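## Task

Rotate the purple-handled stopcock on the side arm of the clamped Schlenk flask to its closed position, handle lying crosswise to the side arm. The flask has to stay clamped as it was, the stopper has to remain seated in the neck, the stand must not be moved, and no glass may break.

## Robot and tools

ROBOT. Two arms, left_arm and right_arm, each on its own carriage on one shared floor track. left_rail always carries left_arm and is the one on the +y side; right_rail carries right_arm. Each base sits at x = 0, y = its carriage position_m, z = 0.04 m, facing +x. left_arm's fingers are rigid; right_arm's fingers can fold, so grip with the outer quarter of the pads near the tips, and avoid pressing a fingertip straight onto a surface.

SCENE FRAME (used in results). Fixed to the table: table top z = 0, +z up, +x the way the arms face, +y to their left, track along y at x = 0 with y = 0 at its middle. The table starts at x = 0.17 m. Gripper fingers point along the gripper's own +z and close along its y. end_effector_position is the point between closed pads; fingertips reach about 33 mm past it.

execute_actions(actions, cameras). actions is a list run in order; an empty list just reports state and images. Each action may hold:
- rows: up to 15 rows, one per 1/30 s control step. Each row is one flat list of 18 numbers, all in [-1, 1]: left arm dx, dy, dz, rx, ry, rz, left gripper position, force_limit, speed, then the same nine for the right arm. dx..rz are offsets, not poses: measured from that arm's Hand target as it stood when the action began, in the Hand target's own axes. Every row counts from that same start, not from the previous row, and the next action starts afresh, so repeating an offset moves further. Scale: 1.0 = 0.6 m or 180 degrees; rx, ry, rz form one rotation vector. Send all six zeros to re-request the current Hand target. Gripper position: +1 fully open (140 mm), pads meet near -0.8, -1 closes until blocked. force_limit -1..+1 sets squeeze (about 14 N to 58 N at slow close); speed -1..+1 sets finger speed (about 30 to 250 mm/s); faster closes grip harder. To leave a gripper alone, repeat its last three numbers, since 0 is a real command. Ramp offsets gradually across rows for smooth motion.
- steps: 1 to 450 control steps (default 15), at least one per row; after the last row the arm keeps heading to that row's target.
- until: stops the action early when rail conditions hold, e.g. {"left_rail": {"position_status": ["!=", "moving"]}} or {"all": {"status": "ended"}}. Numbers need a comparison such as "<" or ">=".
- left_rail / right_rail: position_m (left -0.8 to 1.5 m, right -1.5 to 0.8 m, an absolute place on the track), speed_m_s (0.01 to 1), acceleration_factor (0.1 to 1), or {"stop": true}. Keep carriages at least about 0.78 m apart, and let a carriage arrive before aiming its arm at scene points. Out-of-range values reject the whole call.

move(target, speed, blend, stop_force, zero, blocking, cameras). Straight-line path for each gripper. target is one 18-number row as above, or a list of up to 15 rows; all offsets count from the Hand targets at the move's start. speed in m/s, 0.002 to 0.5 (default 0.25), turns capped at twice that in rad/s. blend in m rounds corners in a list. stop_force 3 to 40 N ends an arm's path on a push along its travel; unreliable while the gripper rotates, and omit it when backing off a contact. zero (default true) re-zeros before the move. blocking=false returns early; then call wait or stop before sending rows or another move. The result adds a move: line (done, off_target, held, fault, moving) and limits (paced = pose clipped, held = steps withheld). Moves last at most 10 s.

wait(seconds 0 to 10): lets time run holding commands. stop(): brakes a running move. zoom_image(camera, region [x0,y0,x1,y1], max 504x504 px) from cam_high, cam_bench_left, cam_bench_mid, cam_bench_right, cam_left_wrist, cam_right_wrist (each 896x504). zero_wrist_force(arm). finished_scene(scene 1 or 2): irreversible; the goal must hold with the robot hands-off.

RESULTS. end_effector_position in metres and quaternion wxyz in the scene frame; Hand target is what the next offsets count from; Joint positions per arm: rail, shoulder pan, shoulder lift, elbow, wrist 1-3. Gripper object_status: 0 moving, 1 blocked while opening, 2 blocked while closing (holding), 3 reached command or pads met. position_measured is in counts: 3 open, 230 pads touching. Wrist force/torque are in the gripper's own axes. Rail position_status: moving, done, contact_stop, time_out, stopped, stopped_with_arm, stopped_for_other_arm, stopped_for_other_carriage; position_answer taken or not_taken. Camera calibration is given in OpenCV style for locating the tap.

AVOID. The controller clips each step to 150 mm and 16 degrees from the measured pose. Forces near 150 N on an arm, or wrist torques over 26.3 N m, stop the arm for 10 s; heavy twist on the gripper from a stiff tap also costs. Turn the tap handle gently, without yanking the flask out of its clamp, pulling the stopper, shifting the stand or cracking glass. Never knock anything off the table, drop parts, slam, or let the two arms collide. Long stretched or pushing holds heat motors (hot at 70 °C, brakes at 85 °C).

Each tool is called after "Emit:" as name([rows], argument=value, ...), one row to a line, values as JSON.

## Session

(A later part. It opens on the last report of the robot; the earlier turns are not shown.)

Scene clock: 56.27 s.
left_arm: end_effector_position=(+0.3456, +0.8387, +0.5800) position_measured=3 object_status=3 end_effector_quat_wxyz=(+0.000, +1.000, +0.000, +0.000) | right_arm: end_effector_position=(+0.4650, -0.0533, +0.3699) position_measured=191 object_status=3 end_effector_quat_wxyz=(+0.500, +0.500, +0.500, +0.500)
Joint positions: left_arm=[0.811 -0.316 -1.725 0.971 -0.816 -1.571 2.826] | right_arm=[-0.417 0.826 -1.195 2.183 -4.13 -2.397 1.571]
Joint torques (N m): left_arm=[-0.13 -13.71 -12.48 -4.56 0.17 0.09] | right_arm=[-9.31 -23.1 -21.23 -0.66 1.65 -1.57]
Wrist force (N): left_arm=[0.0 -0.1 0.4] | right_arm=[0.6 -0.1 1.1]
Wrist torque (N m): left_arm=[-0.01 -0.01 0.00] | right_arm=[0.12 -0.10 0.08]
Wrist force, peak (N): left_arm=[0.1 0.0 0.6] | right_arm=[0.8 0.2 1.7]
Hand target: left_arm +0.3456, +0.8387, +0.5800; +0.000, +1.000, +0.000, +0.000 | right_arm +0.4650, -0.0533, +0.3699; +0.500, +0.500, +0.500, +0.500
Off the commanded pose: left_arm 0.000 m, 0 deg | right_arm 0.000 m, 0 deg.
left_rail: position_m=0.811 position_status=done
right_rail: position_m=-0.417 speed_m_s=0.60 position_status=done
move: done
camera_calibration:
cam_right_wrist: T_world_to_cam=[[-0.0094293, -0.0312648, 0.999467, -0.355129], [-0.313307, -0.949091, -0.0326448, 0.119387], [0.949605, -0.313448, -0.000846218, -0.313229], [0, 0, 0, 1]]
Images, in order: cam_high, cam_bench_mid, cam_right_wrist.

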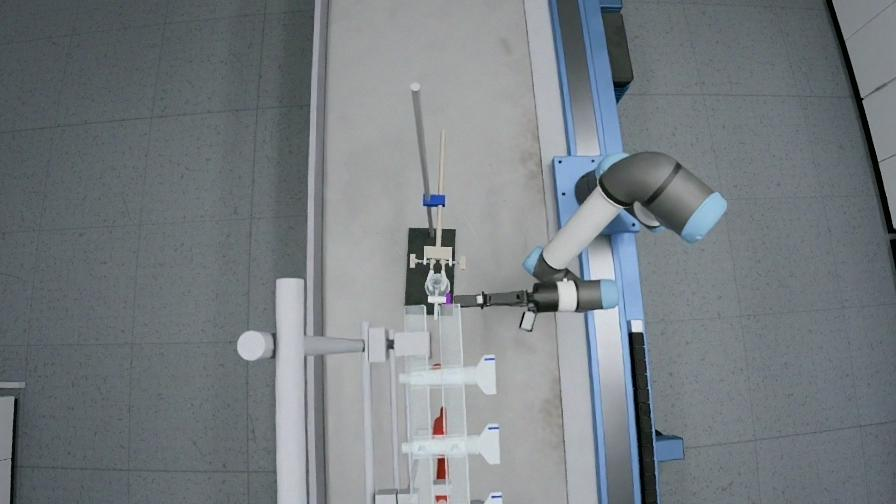

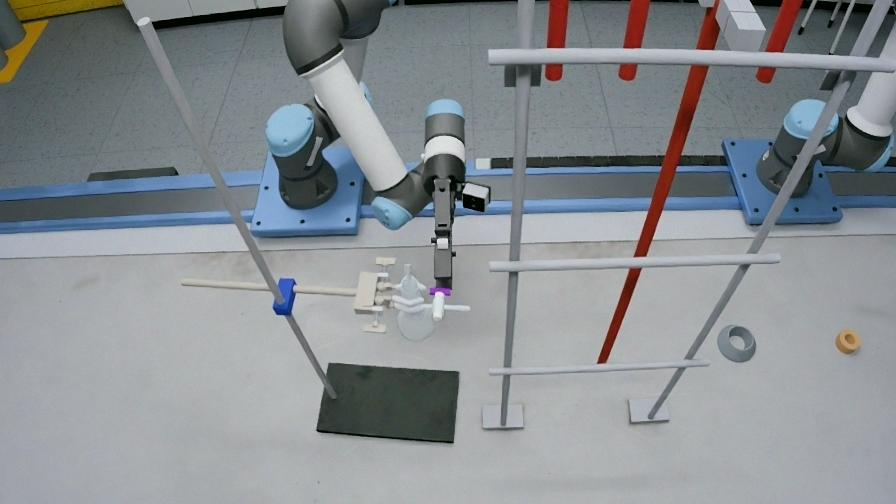

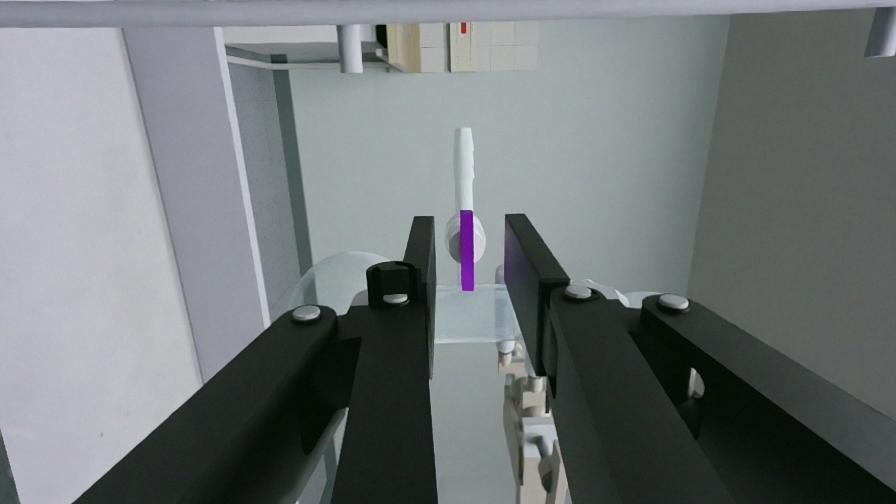

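Emit:
execute_actions(actions=[], cameras=["cam_right_wrist", "cam_high"])

Scene clock: 63.90 s.
left_arm: end_effector_position=(+0.3456, +0.8387, +0.5800) position_measured=3 object_status=3 end_effector_quat_wxyz=(+0.000, +1.000, +0.000, +0.000) | right_arm: end_effector_position=(+0.4650, -0.0533, +0.3699) position_measured=191 object_status=3 end_effector_quat_wxyz=(+0.500, +0.500, +0.500, +0.500)
Joint positions: left_arm=[0.811 -0.316 -1.725 0.971 -0.816 -1.571 2.826] | right_arm=[-0.417 0.826 -1.195 2.183 -4.13 -2.397 1.571]
Joint velocities: within noise
Joint torques (N m): left_arm=[0.16 -14.25 -11.96 -4.49 0.22 0.16] | right_arm=[-9.16 -23.64 -14.53 -0.94 1.58 -0.16]
Wrist force (N): left_arm=[-0.1 0.1 0.5] | right_arm=[0.7 0.3 1.0]
Wrist torque (N m): left_arm=[0.01 0.02 0.00] | right_arm=[0.21 -0.12 0.07]
Wrist force, peak (N): left_arm=[0.0 0.2 0.7] | right_arm=[0.8 0.2 1.5]
Hand target: left_arm +0.3456, +0.8387, +0.5800; +0.000, +1.000, +0.000, +0.000 | right_arm +0.4650, -0.0533, +0.3699; +0.500, +0.500, +0.500, +0.500
Tool commands: left_gripper/position=+1.0 left_gripper/force_limit=+1.0 left_gripper/speed=+1.0 right_gripper/position=-0.49 right_gripper/force_limit=-1.0 right_gripper/speed=-1.0
Off the commanded pose: left_arm 0.000 m, 0 deg | right_arm 0.000 m, 0 deg.
left_rail: position_m=0.811 position_status=done
right_rail: position_m=-0.417 speed_m_s=0.60 position_status=done
camera_calibration:
cam_right_wrist: T_world_to_cam=[[-0.0094295, -0.031265, 0.999467, -0.35513], [-0.313307, -0.949091, -0.0326451, 0.119369], [0.949605, -0.313448, -0.000846104, -0.313236], [0, 0, 0, 1]] pos_world=[0.331501, 0.00400567, 0.358572]
Images, in order (width x height): cam_high 896x504, cam_right_wrist 896x504.

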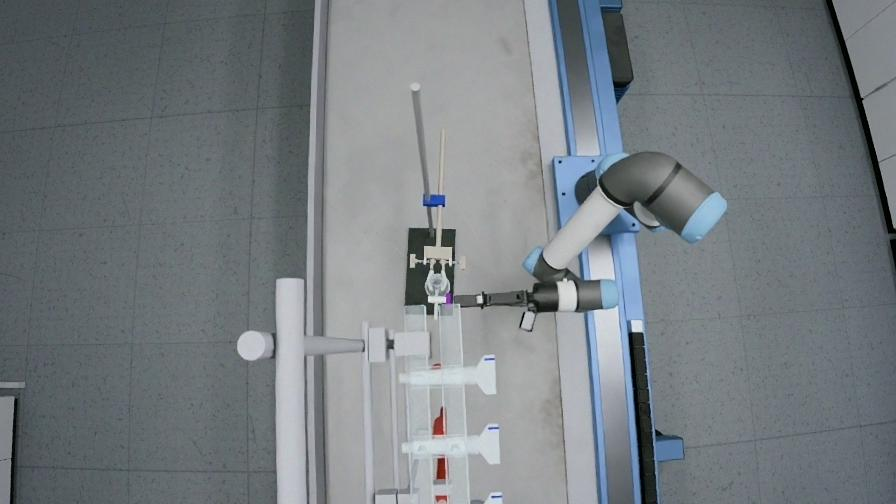

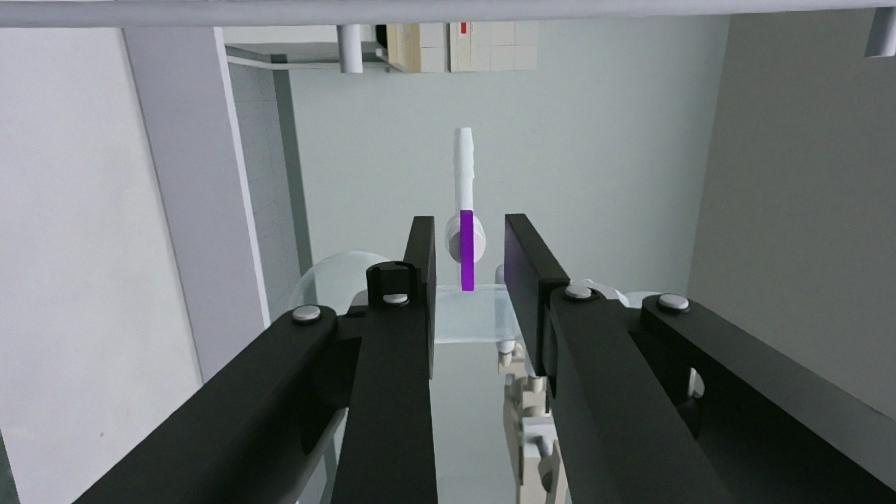

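Emit:
move(target=[0,0,0,0,0,0,1,1,1,-0.0067,-0.0012,0.0197,0,0,0,-0.49,-1,-1], speed=0.03, stop_force=5, cameras=["cam_right_wrist", "cam_high"])

Emit:
zoom_image(camera="cam_high", region=[400, 270, 490, 320])

Emit:
zoom_image(camera="cam_right_wrist", region=[380, 170, 560, 310])

Scene clock: 72.73 s.
left_arm: end_effector_position=(+0.3456, +0.8387, +0.5800) position_measured=3 object_status=3 end_effector_quat_wxyz=(+0.000, +1.000, +0.000, +0.000) | right_arm: end_effector_position=(+0.4768, -0.0574, +0.3692) position_measured=191 object_status=3 end_effector_quat_wxyz=(+0.500, +0.500, +0.500, +0.500)
Joint positions: left_arm=[0.811 -0.316 -1.725 0.971 -0.816 -1.571 2.826] | right_arm=[-0.417 0.796 -1.191 2.181 -4.131 -2.367 1.571]
Joint torques (N m): left_arm=[0.2 -14.14 -11.75 -4.57 0.33 0.14] | right_arm=[-9 -22.69 -20.87 -2.86 1.71 1]
Wrist force (N): left_arm=[0.1 0.2 0.2] | right_arm=[0.7 0.2 1.1]
Wrist torque (N m): left_arm=[0.04 -0.01 0.00] | right_arm=[0.21 -0.11 0.08]
Wrist force, peak (N): left_arm=[0.1 0.4 0.6] | right_arm=[0.9 0.6 1.4]
Hand target: left_arm +0.3456, +0.8387, +0.5800; +0.000, +1.000, +0.000, +0.000 | right_arm +0.4768, -0.0574, +0.3692; +0.500, +0.500, +0.500, +0.500
Off the commanded pose: left_arm 0.000 m, 0 deg | right_arm 0.000 m, 0 deg.
left_rail: position_m=0.811 position_status=done
right_rail: position_m=-0.417 speed_m_s=0.60 position_status=done
move: done
camera_calibration:
cam_right_wrist: T_world_to_cam=[[-0.00943204, -0.031279, 0.999466, -0.354425], [-0.313307, -0.94909, -0.0326591, 0.119238], [0.949605, -0.313447, -0.000848046, -0.32572], [0, 0, 0, 1]]
Images, in order: cam_high, cam_right_wrist.

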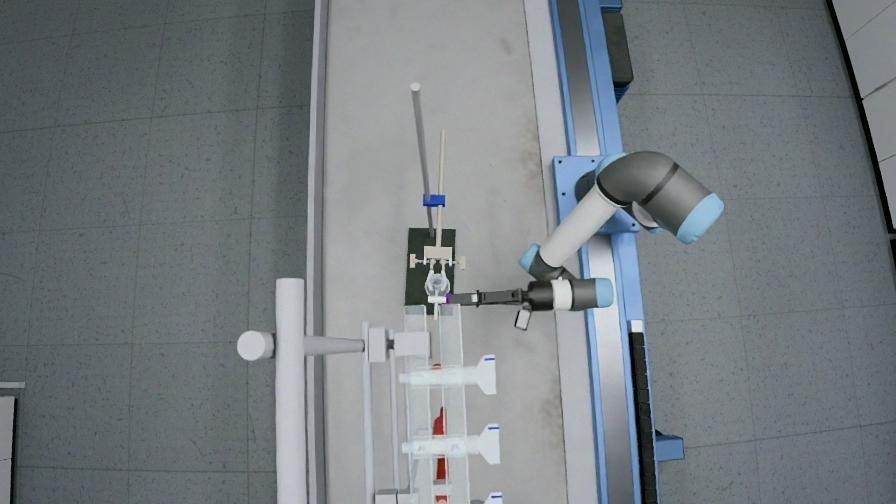

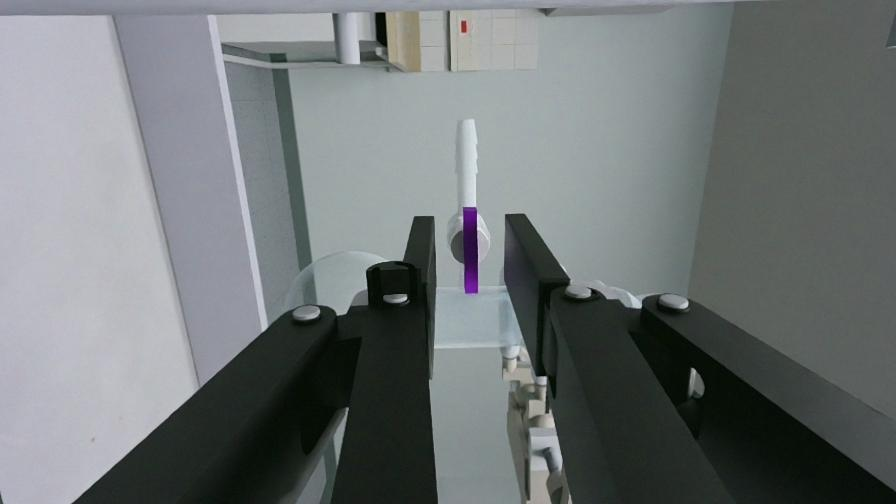

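Scaled by 5.600.

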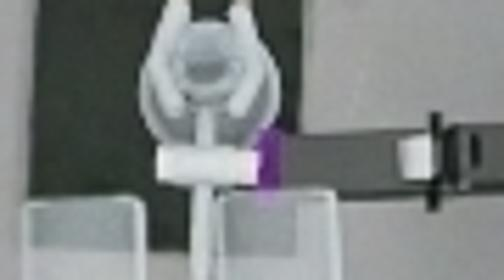

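Scaled by 2.800.

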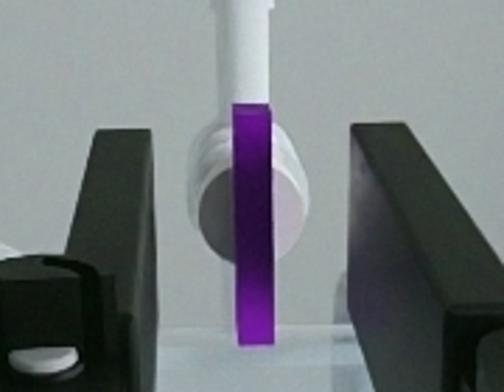

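Emit:
zoom_image(camera="cam_high", region=[425, 285, 475, 313])

Emit:
execute_actions(actions=[], cameras=["cam_bench_right", "cam_bench_mid"])

Emit:
zoom_image(camera="cam_bench_right", region=[0, 0, 500, 500])

Scaled by 10.080.

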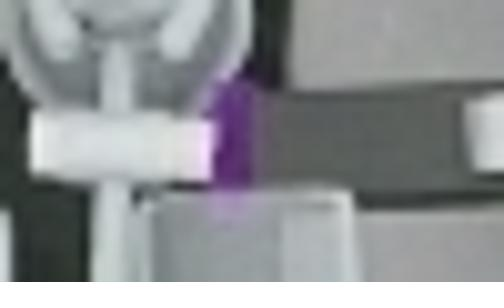

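Scene clock: 73.60 s.
left_arm: end_effector_position=(+0.3456, +0.8387, +0.5800) position_measured=3 object_status=3 end_effector_quat_wxyz=(+0.000, +1.000, +0.000, +0.000) | right_arm: end_effector_position=(+0.4768, -0.0574, +0.3692) position_measured=191 object_status=3 end_effector_quat_wxyz=(+0.500, +0.500, +0.500, +0.500)
Joint positions: left_arm=[0.811 -0.316 -1.725 0.971 -0.816 -1.571 2.826] | right_arm=[-0.417 0.796 -1.191 2.181 -4.131 -2.367 1.571]
Joint velocities: within noise
Joint torques (N m): left_arm=[0.59 -13.75 -12.27 -4.43 0.18 0.2] | right_arm=[-9.4 -23.74 -18.91 -2.57 1.81 0.7]
Wrist force (N): left_arm=[0.1 0.3 0.4] | right_arm=[0.6 -0.1 0.8]
Wrist torque (N m): left_arm=[0.07 -0.02 0.01] | right_arm=[0.14 -0.09 0.07]
Wrist force, peak (N): left_arm=[0.0 0.1 0.6] | right_arm=[0.5 0.0 1.5]
Hand target: left_arm +0.3456, +0.8387, +0.5800; +0.000, +1.000, +0.000, +0.000 | right_arm +0.4768, -0.0574, +0.3692; +0.500, +0.500, +0.500, +0.500
Tool commands: left_gripper/position=+1.0 left_gripper/force_limit=+1.0 left_gripper/speed=+1.0 right_gripper/position=-0.49 right_gripper/force_limit=-1.0 right_gripper/speed=-1.0
Off the commanded pose: left_arm 0.000 m, 0 deg | right_arm 0.000 m, 0 deg.
left_rail: position_m=0.811 position_status=done
right_rail: position_m=-0.417 speed_m_s=0.60 position_status=done
Images, in order (width x height): cam_bench_mid 896x504, cam_bench_right 896x504.

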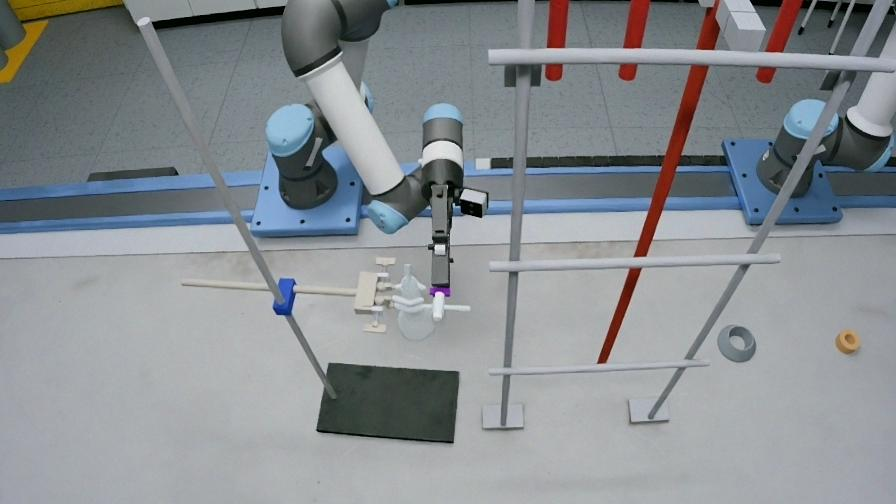

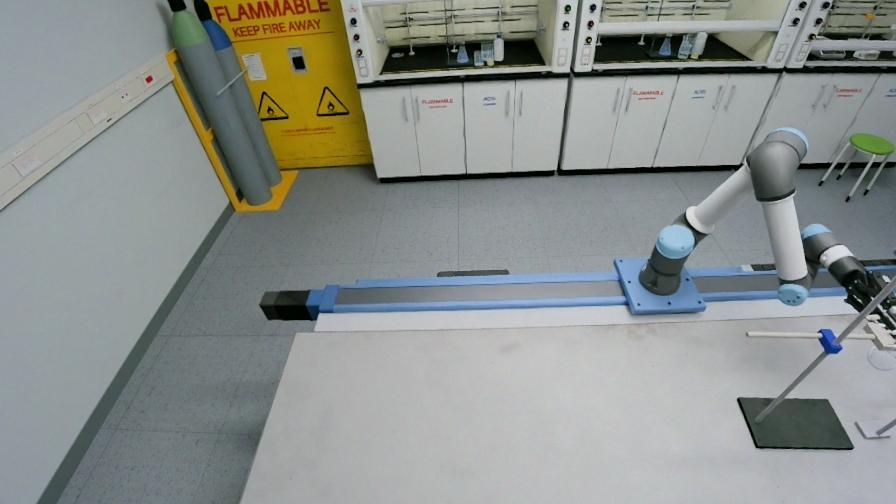

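Scaled by 1.008.

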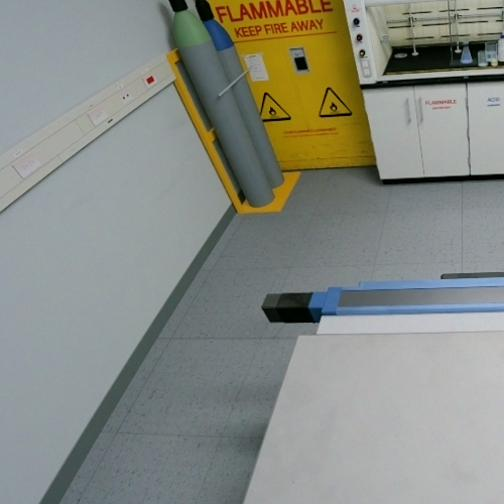

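Emit:
zoom_image(camera="cam_bench_mid", region=[410, 265, 466, 321])

Scaled by 9.000.

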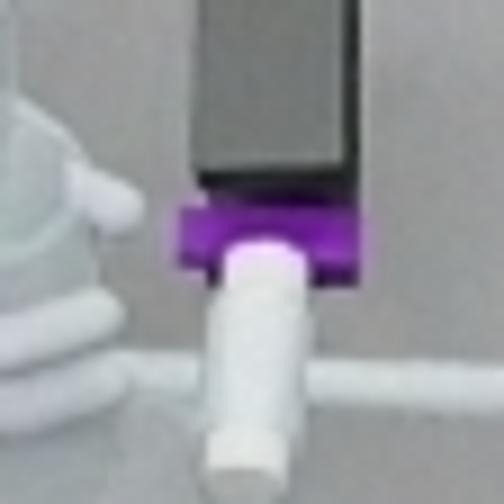

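Emit:
execute_actions([
  {"rows": [[0,0,0,0,0,0,1,1,1,0,0,0,0,0,0,-1,-1,-1]], "steps": 60},
], cameras=["cam_right_wrist", "cam_bench_mid", "cam_high"])

Emit:
zoom_image(camera="cam_bench_mid", region=[410, 265, 466, 321])

Emit:
zoom_image(camera="cam_right_wrist", region=[380, 170, 560, 310])

Scene clock: 78.57 s.
left_arm: end_effector_position=(+0.3456, +0.8387, +0.5800) position_measured=3 object_status=3 end_effector_quat_wxyz=(+0.000, +1.000, +0.000, +0.000) | right_arm: end_effector_position=(+0.4768, -0.0574, +0.3692) position_measured=223 object_status=2 end_effector_quat_wxyz=(+0.500, +0.500, +0.500, +0.500)
Joint positions: left_arm=[0.811 -0.316 -1.725 0.971 -0.816 -1.571 2.826] | right_arm=[-0.417 0.796 -1.191 2.181 -4.131 -2.367 1.571]
Joint torques (N m): left_arm=[0.98 -13.97 -12.49 -4.5 0.31 0.07] | right_arm=[-8.02 -23.92 -9.01 -2.19 0.77 -1.55]
Wrist force (N): left_arm=[-0.1 0.2 0.2] | right_arm=[0.9 2.2 1.0]
Wrist torque (N m): left_arm=[0.05 0.03 0.00] | right_arm=[0.17 -0.10 0.03]
Wrist force, peak (N): left_arm=[0.1 0.4 0.6] | right_arm=[1.0 2.5 1.4]
Hand target: left_arm +0.3456, +0.8387, +0.5800; +0.000, +1.000, +0.000, +0.000 | right_arm +0.4768, -0.0574, +0.3692; +0.500, +0.500, +0.500, +0.500
Off the commanded pose: left_arm 0.000 m, 0 deg | right_arm 0.000 m, 0 deg.
left_rail: position_m=0.811 position_status=done
right_rail: position_m=-0.417 speed_m_s=0.60 position_status=done
camera_calibration:
cam_right_wrist: T_world_to_cam=[[-0.00943179, -0.0312789, 0.999466, -0.354425], [-0.313301, -0.949092, -0.032659, 0.119237], [0.949607, -0.313442, -0.00084808, -0.32572], [0, 0, 0, 1]]
Images, in order: cam_high, cam_bench_mid, cam_right_wrist.

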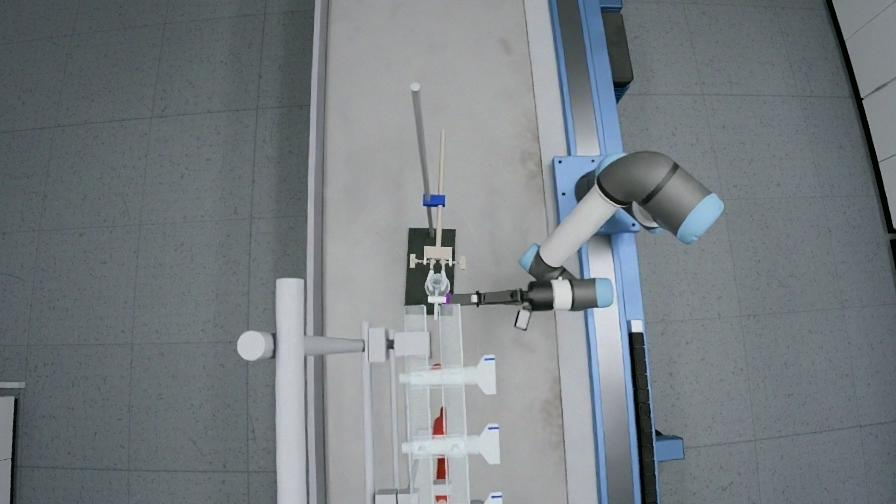

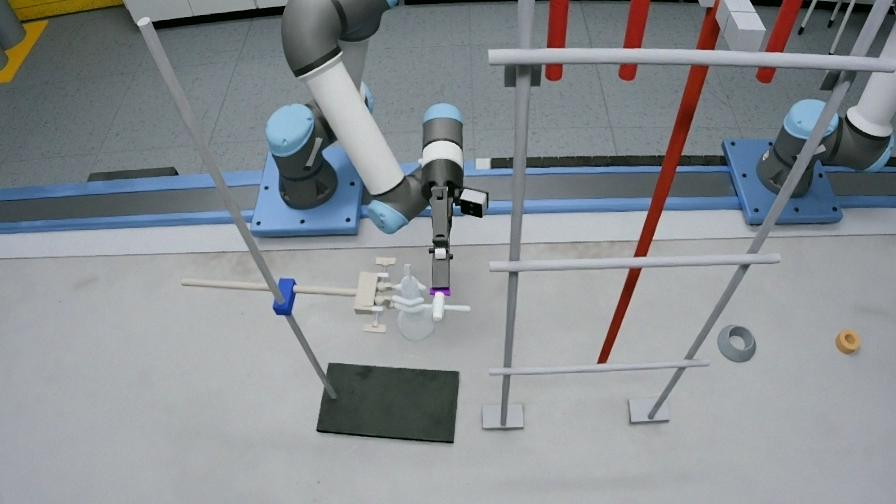

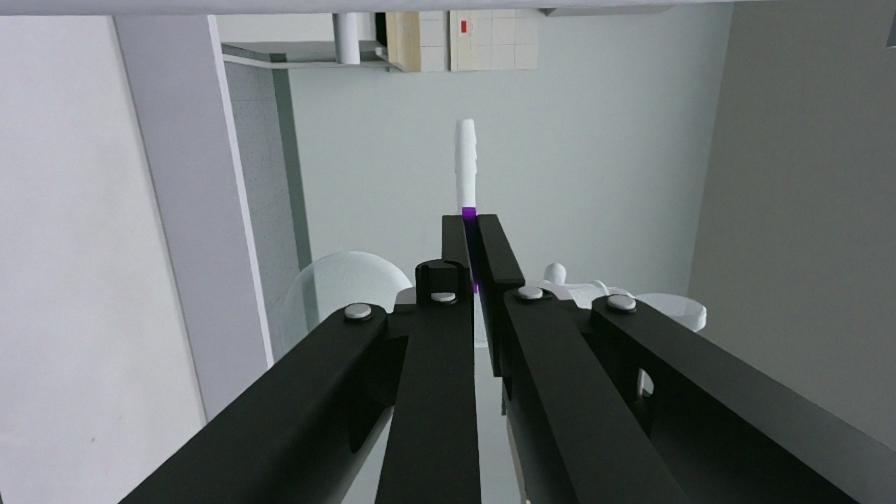

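Scaled by 9.000.

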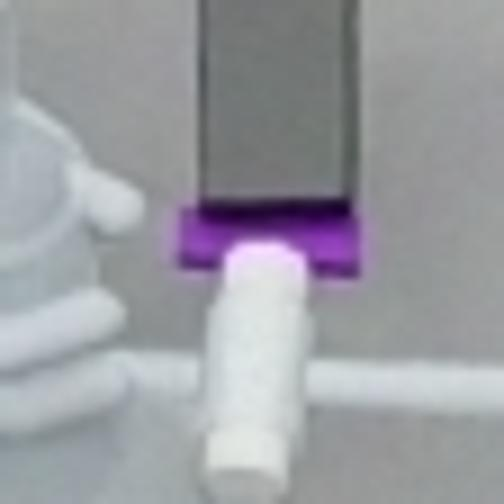

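Scaled by 2.800.

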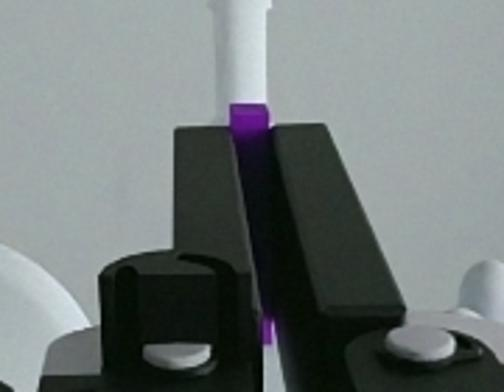

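Emit:
move([
  [0,0,0,0,0,0,1,1,1,0,0,0,0,0,0,-0.62,-1,-1],
  [0,0,0,0,0,0,1,1,1,0,0.0003,0.0083,0,0,0,-0.62,-1,-1],
  [0,0,0,0,0,0,1,1,1,0,0.0003,0.0083,0,0,0,-1,-1,-1],
], speed=0.03, cameras=["cam_right_wrist", "cam_bench_mid", "cam_high"])

Emit:
zoom_image(camera="cam_bench_mid", region=[410, 265, 466, 321])

Emit:
zoom_image(camera="cam_right_wrist", region=[380, 170, 560, 310])

Scene clock: 83.40 s.
left_arm: end_effector_position=(+0.3456, +0.8387, +0.5800) position_measured=3 object_status=3 end_effector_quat_wxyz=(+0.000, +1.000, +0.000, +0.000) | right_arm: end_effector_position=(+0.4818, -0.0574, +0.3694) position_measured=223 object_status=2 end_effector_quat_wxyz=(+0.500, +0.500, +0.500, +0.500)
Joint positions: left_arm=[0.811 -0.316 -1.725 0.971 -0.816 -1.571 2.826] | right_arm=[-0.417 0.786 -1.188 2.174 -4.128 -2.357 1.571]
Joint torques (N m): left_arm=[0.68 -13.79 -12.29 -4.49 0.24 0.16] | right_arm=[-9.2 -23.07 -19.79 -0.8 1.45 -1.9]
Wrist force (N): left_arm=[-0.1 0.2 0.4] | right_arm=[1.2 0.8 1.0]
Wrist torque (N m): left_arm=[0.04 0.02 0.00] | right_arm=[0.09 -0.17 0.05]
Wrist force, peak (N): left_arm=[0.0 0.3 0.6] | right_arm=[1.1 2.5 1.0]
Hand target: left_arm +0.3456, +0.8387, +0.5800; +0.000, +1.000, +0.000, +0.000 | right_arm +0.4818, -0.0574, +0.3694; +0.500, +0.500, +0.500, +0.500
Off the commanded pose: left_arm 0.000 m, 0 deg | right_arm 0.000 m, 0 deg.
left_rail: position_m=0.811 position_status=done
right_rail: position_m=-0.417 speed_m_s=0.60 position_status=done
move: done
camera_calibration:
cam_right_wrist: T_world_to_cam=[[-0.00943443, -0.031274, 0.999466, -0.354558], [-0.313293, -0.949095, -0.0326552, 0.120801], [0.94961, -0.313434, -0.000843769, -0.33045], [0, 0, 0, 1]]
Images, in order: cam_high, cam_bench_mid, cam_right_wrist.

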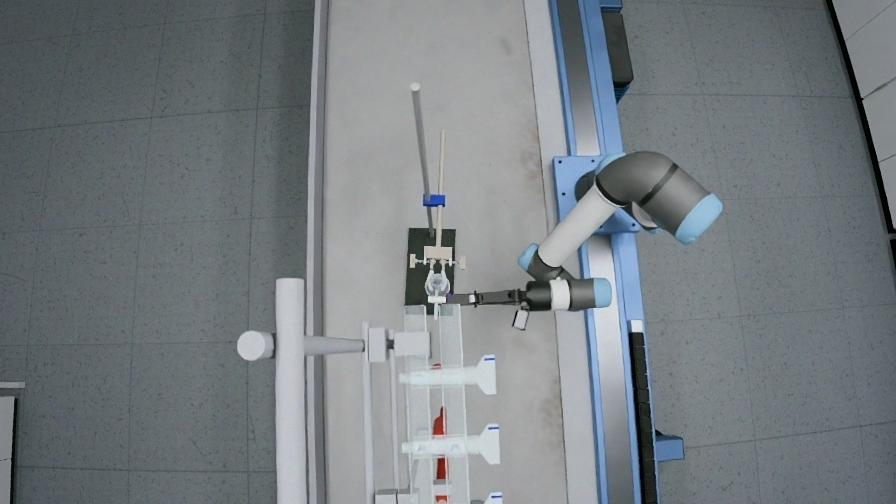

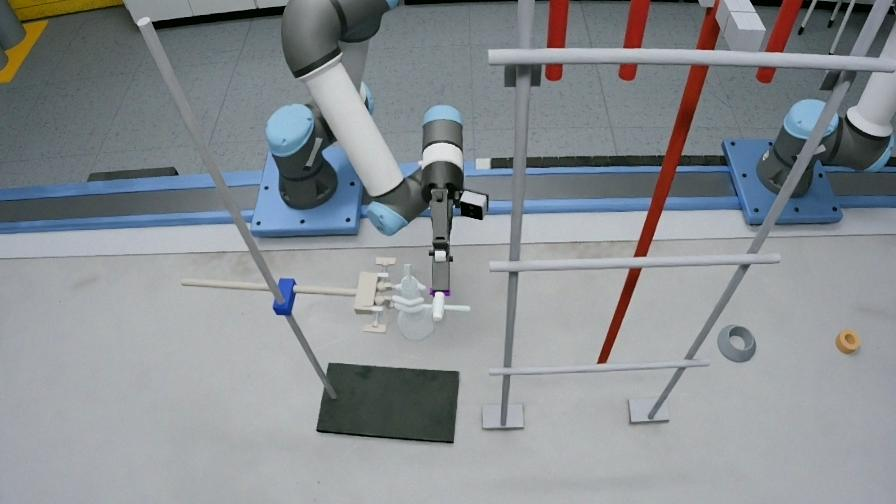

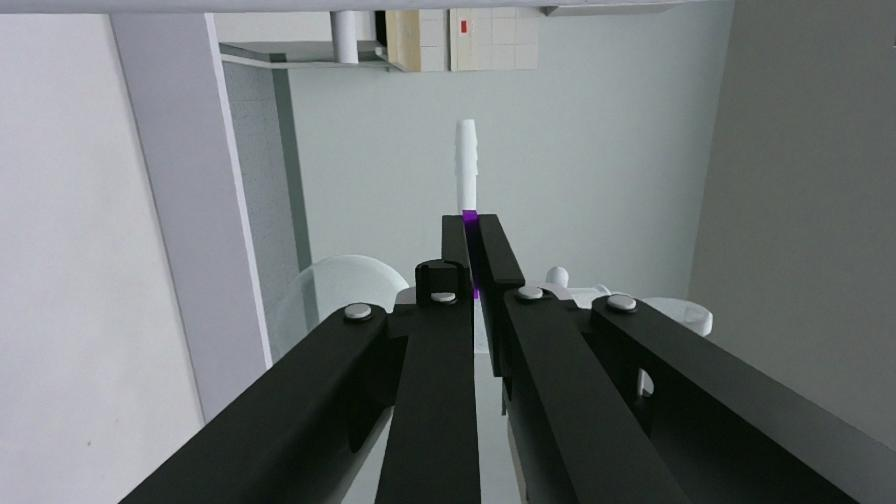

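Scaled by 9.000.

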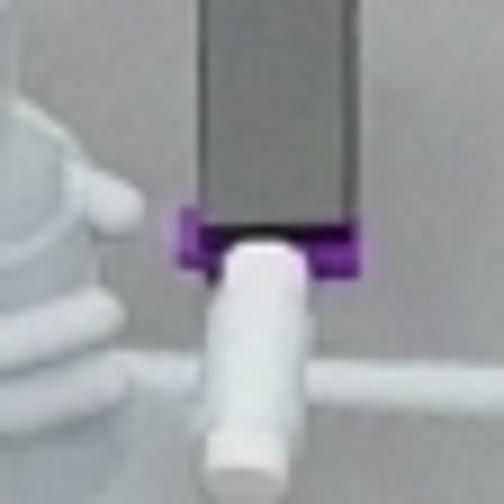

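Scaled by 2.800.

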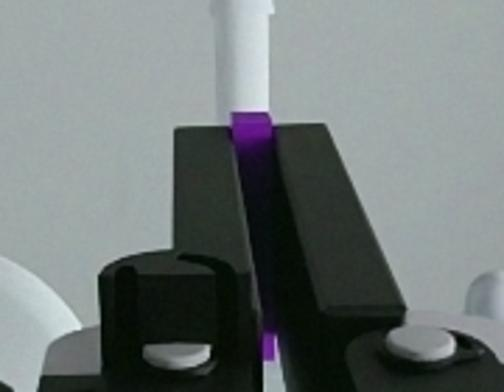

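Emit:
move(target=[0,0,0,0,0,0,1,1,1,0,0.0001,0,0,0,0.0222,-1,-1,-1], speed=0.03, cameras=["cam_right_wrist", "cam_bench_mid"])

Emit:
zoom_image(camera="cam_bench_mid", region=[410, 265, 466, 321])

Emit:
zoom_image(camera="cam_right_wrist", region=[380, 170, 560, 310])

Scene clock: 86.40 s.
left_arm: end_effector_position=(+0.3456, +0.8387, +0.5800) position_measured=3 object_status=3 end_effector_quat_wxyz=(+0.000, +1.000, +0.000, +0.000) | right_arm: end_effector_position=(+0.4818, -0.0574, +0.3695) position_measured=223 object_status=2 end_effector_quat_wxyz=(+0.482, +0.517, +0.482, +0.517)
Joint positions: left_arm=[0.811 -0.316 -1.725 0.971 -0.816 -1.571 2.826] | right_arm=[-0.417 0.786 -1.188 2.174 -4.128 -2.357 1.64]
Joint torques (N m): left_arm=[0.78 -14.25 -12.32 -4.46 0.34 0.2] | right_arm=[-9.02 -36.51 -20.21 -0.21 -0.23 2.39]
Wrist force (N): left_arm=[0.1 0.2 0.1] | right_arm=[1.9 2.1 1.0]
Wrist torque (N m): left_arm=[0.04 -0.02 0.00] | right_arm=[0.06 -0.17 -0.09]
Wrist force, peak (N): left_arm=[-0.2 0.2 0.6] | right_arm=[1.8 2.5 1.0]
Hand target: left_arm +0.3456, +0.8387, +0.5800; +0.000, +1.000, +0.000, +0.000 | right_arm +0.4818, -0.0574, +0.3695; +0.482, +0.517, +0.482, +0.517
Off the commanded pose: left_arm 0.000 m, 0 deg | right_arm 0.000 m, 0 deg.
left_rail: position_m=0.811 position_status=done
right_rail: position_m=-0.417 speed_m_s=0.60 position_status=done
move: done
camera_calibration:
cam_right_wrist: T_world_to_cam=[[-0.00942397, -0.100638, 0.994878, -0.356891], [-0.313308, -0.944528, -0.0985128, 0.1454], [0.949605, -0.312632, -0.0226296, -0.322356], [0, 0, 0, 1]]
Images, in order: cam_bench_mid, cam_right_wrist.

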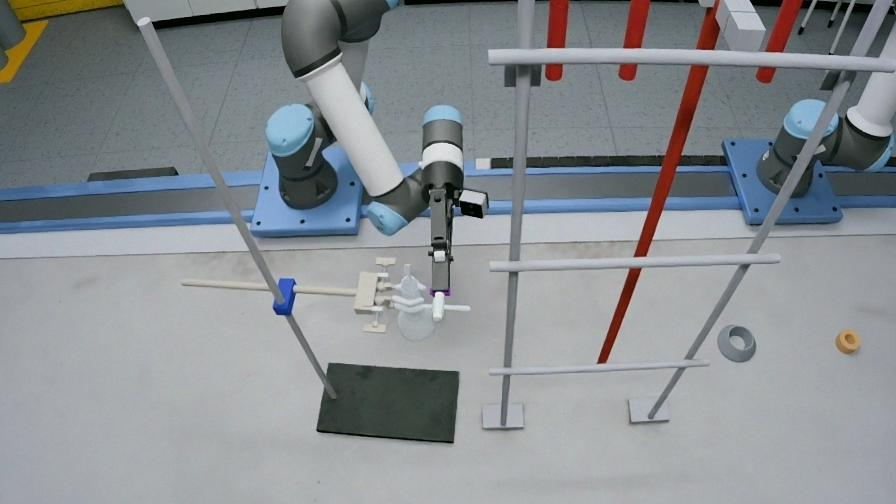

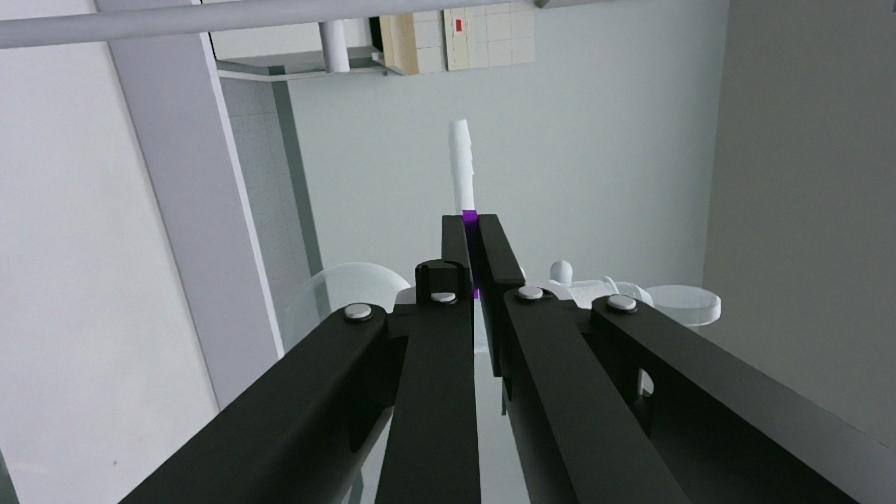

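Scaled by 9.000.

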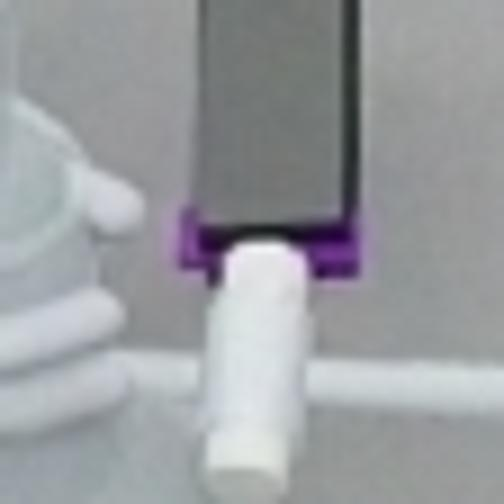

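Scaled by 2.800.

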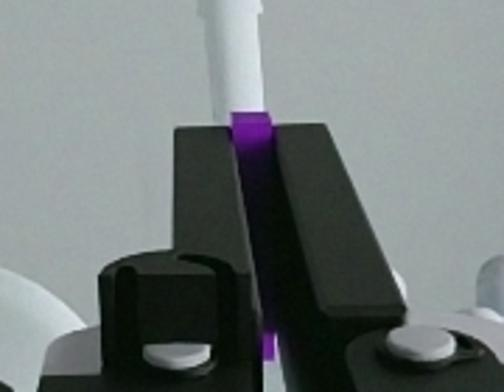

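Emit:
move(target=[0,0,0,0,0,0,1,1,1,0.0001,0.0011,0,0,0,0.0889,-1,-1,-1], speed=0.05, cameras=["cam_right_wrist", "cam_bench_mid"])

Emit:
zoom_image(camera="cam_bench_mid", region=[410, 265, 466, 321])

Emit:
zoom_image(camera="cam_right_wrist", region=[380, 170, 560, 310])

Scene clock: 91.40 s.
left_arm: end_effector_position=(+0.3456, +0.8387, +0.5800) position_measured=3 object_status=3 end_effector_quat_wxyz=(+0.000, +1.000, +0.000, +0.000) | right_arm: end_effector_position=(+0.4818, -0.0574, +0.3701) position_measured=223 object_status=2 end_effector_quat_wxyz=(+0.406, +0.579, +0.406, +0.579)
Joint positions: left_arm=[0.811 -0.316 -1.725 0.971 -0.816 -1.571 2.826] | right_arm=[-0.417 0.786 -1.19 2.174 -4.126 -2.357 1.92]
Joint torques (N m): left_arm=[0.92 -14.83 -11.96 -4.48 0.27 0.14] | right_arm=[6.03 -37.52 -19.6 -0.53 -0.43 2.46]
Wrist force (N): left_arm=[0.1 -0.2 0.6] | right_arm=[1.4 0.2 0.9]
Wrist torque (N m): left_arm=[-0.04 -0.01 0.00] | right_arm=[0.06 -0.20 -0.12]
Wrist force, peak (N): left_arm=[-0.1 0.3 0.6] | right_arm=[1.9 2.6 1.0]
Hand target: left_arm +0.3456, +0.8387, +0.5800; +0.000, +1.000, +0.000, +0.000 | right_arm +0.4818, -0.0573, +0.3701; +0.406, +0.579, +0.406, +0.579
Off the commanded pose: left_arm 0.000 m, 0 deg | right_arm 0.000 m, 0 deg.
left_rail: position_m=0.811 position_status=done
right_rail: position_m=-0.417 speed_m_s=0.60 position_status=done
move: done
camera_calibration:
cam_right_wrist: T_world_to_cam=[[-0.00945829, -0.370987, 0.92859, -0.34852], [-0.313322, -0.880768, -0.355073, 0.244097], [0.9496, -0.294306, -0.107908, -0.289731], [0, 0, 0, 1]]
Images, in order: cam_bench_mid, cam_right_wrist.

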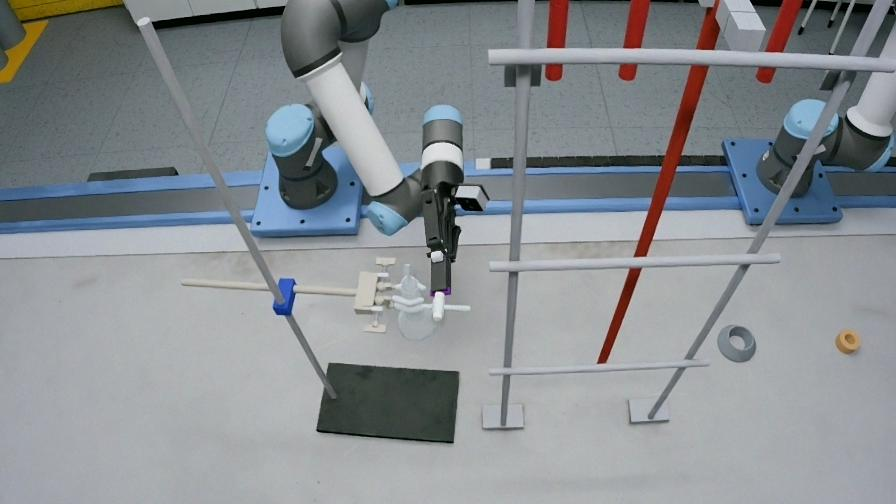

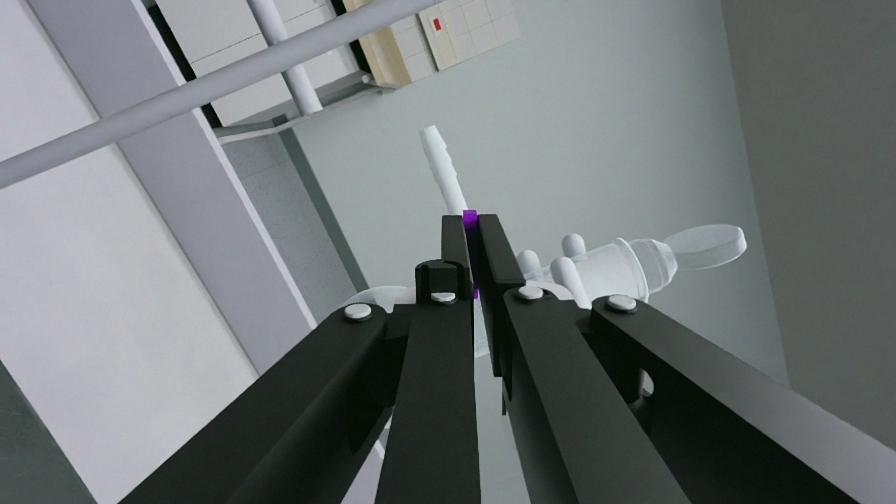

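Scaled by 9.000.

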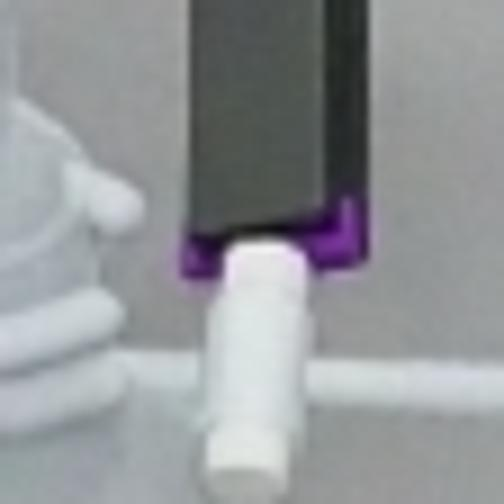

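Scaled by 2.800.

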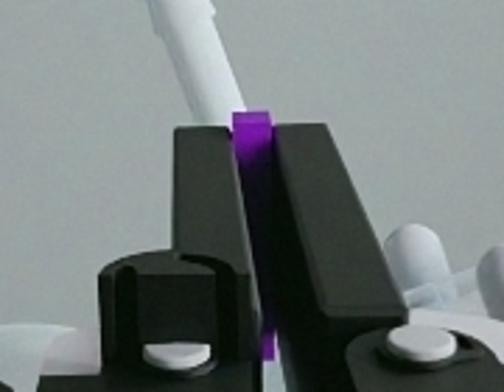

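Emit:
move(target=[0,0,0,0,0,0,1,1,1,-0.0004,0.0016,0,0,0,0.1667,-1,-1,-1], speed=0.06, cameras=["cam_right_wrist", "cam_bench_mid"])

Emit:
zoom_image(camera="cam_bench_mid", region=[410, 265, 466, 321])

Emit:
zoom_image(camera="cam_right_wrist", region=[380, 170, 560, 310])

Scene clock: 97.60 s.
left_arm: end_effector_position=(+0.3456, +0.8387, +0.5800) position_measured=3 object_status=3 end_effector_quat_wxyz=(+0.000, +1.000, +0.000, +0.000) | right_arm: end_effector_position=(+0.4818, -0.0579, +0.3709) position_measured=223 object_status=2 end_effector_quat_wxyz=(+0.242, +0.664, +0.242, +0.664)
Joint positions: left_arm=[0.811 -0.316 -1.725 0.971 -0.816 -1.571 2.826] | right_arm=[-0.417 0.785 -1.193 2.175 -4.124 -2.356 2.443]
Joint torques (N m): left_arm=[1.16 -14.6 -12.38 -4.47 0.38 0.22] | right_arm=[-10.74 -39.18 -8.79 -1.07 0.98 2.48]
Wrist force (N): left_arm=[-0.1 0.0 0.4] | right_arm=[2.4 -2.7 0.2]
Wrist torque (N m): left_arm=[-0.01 0.02 0.01] | right_arm=[0.05 -0.43 -0.19]
Wrist force, peak (N): left_arm=[0.2 0.4 0.6] | right_arm=[2.9 -2.3 0.3]
Hand target: left_arm +0.3456, +0.8387, +0.5800; +0.000, +1.000, +0.000, +0.000 | right_arm +0.4818, -0.0579, +0.3709; +0.242, +0.664, +0.242, +0.664
Off the commanded pose: left_arm 0.000 m, 0 deg | right_arm 0.000 m, 0 deg.
left_rail: position_m=0.811 position_status=done
right_rail: position_m=-0.417 speed_m_s=0.60 position_status=done
move: done
camera_calibration:
cam_right_wrist: T_world_to_cam=[[-0.00943105, -0.785656, 0.618591, -0.258505], [-0.3133, -0.585149, -0.74796, 0.406747], [0.949608, -0.200858, -0.240627, -0.235153], [0, 0, 0, 1]]
Images, in order: cam_bench_mid, cam_right_wrist.

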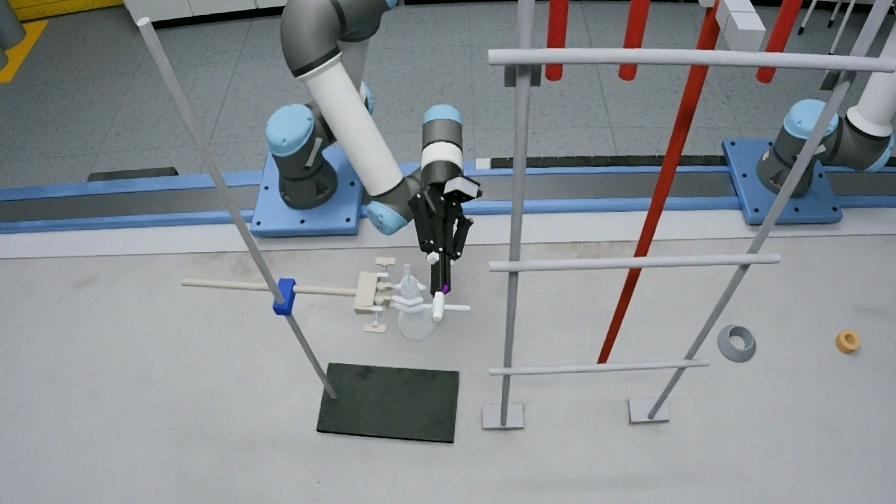

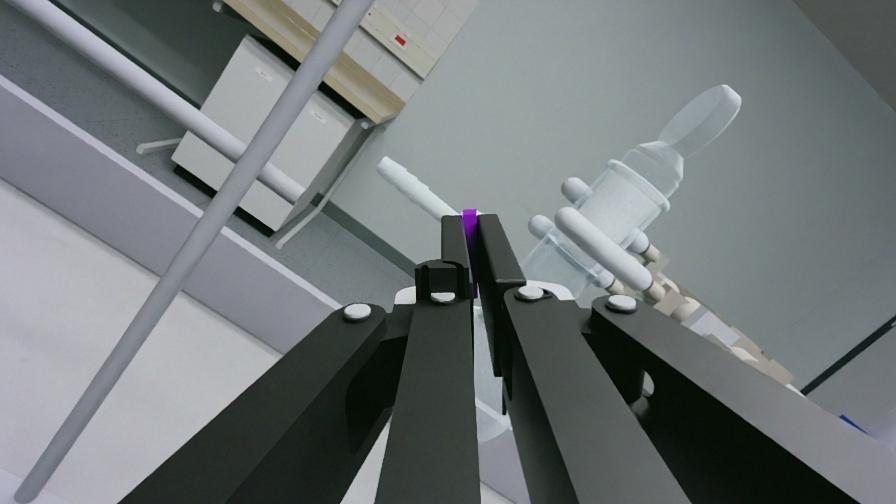

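Scaled by 9.000.

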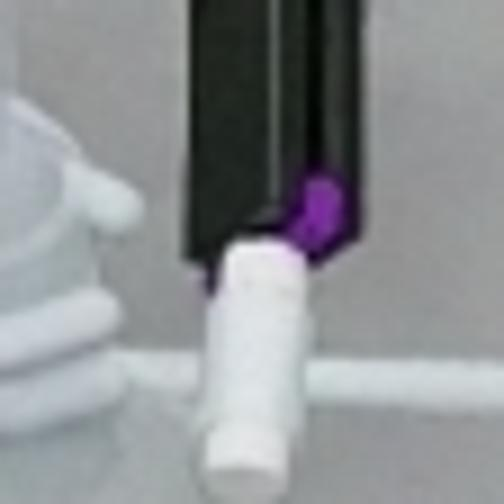

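Scaled by 2.800.

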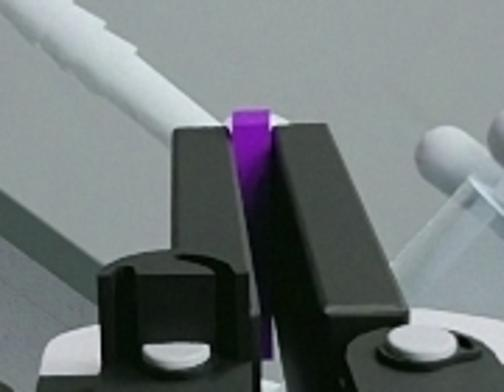

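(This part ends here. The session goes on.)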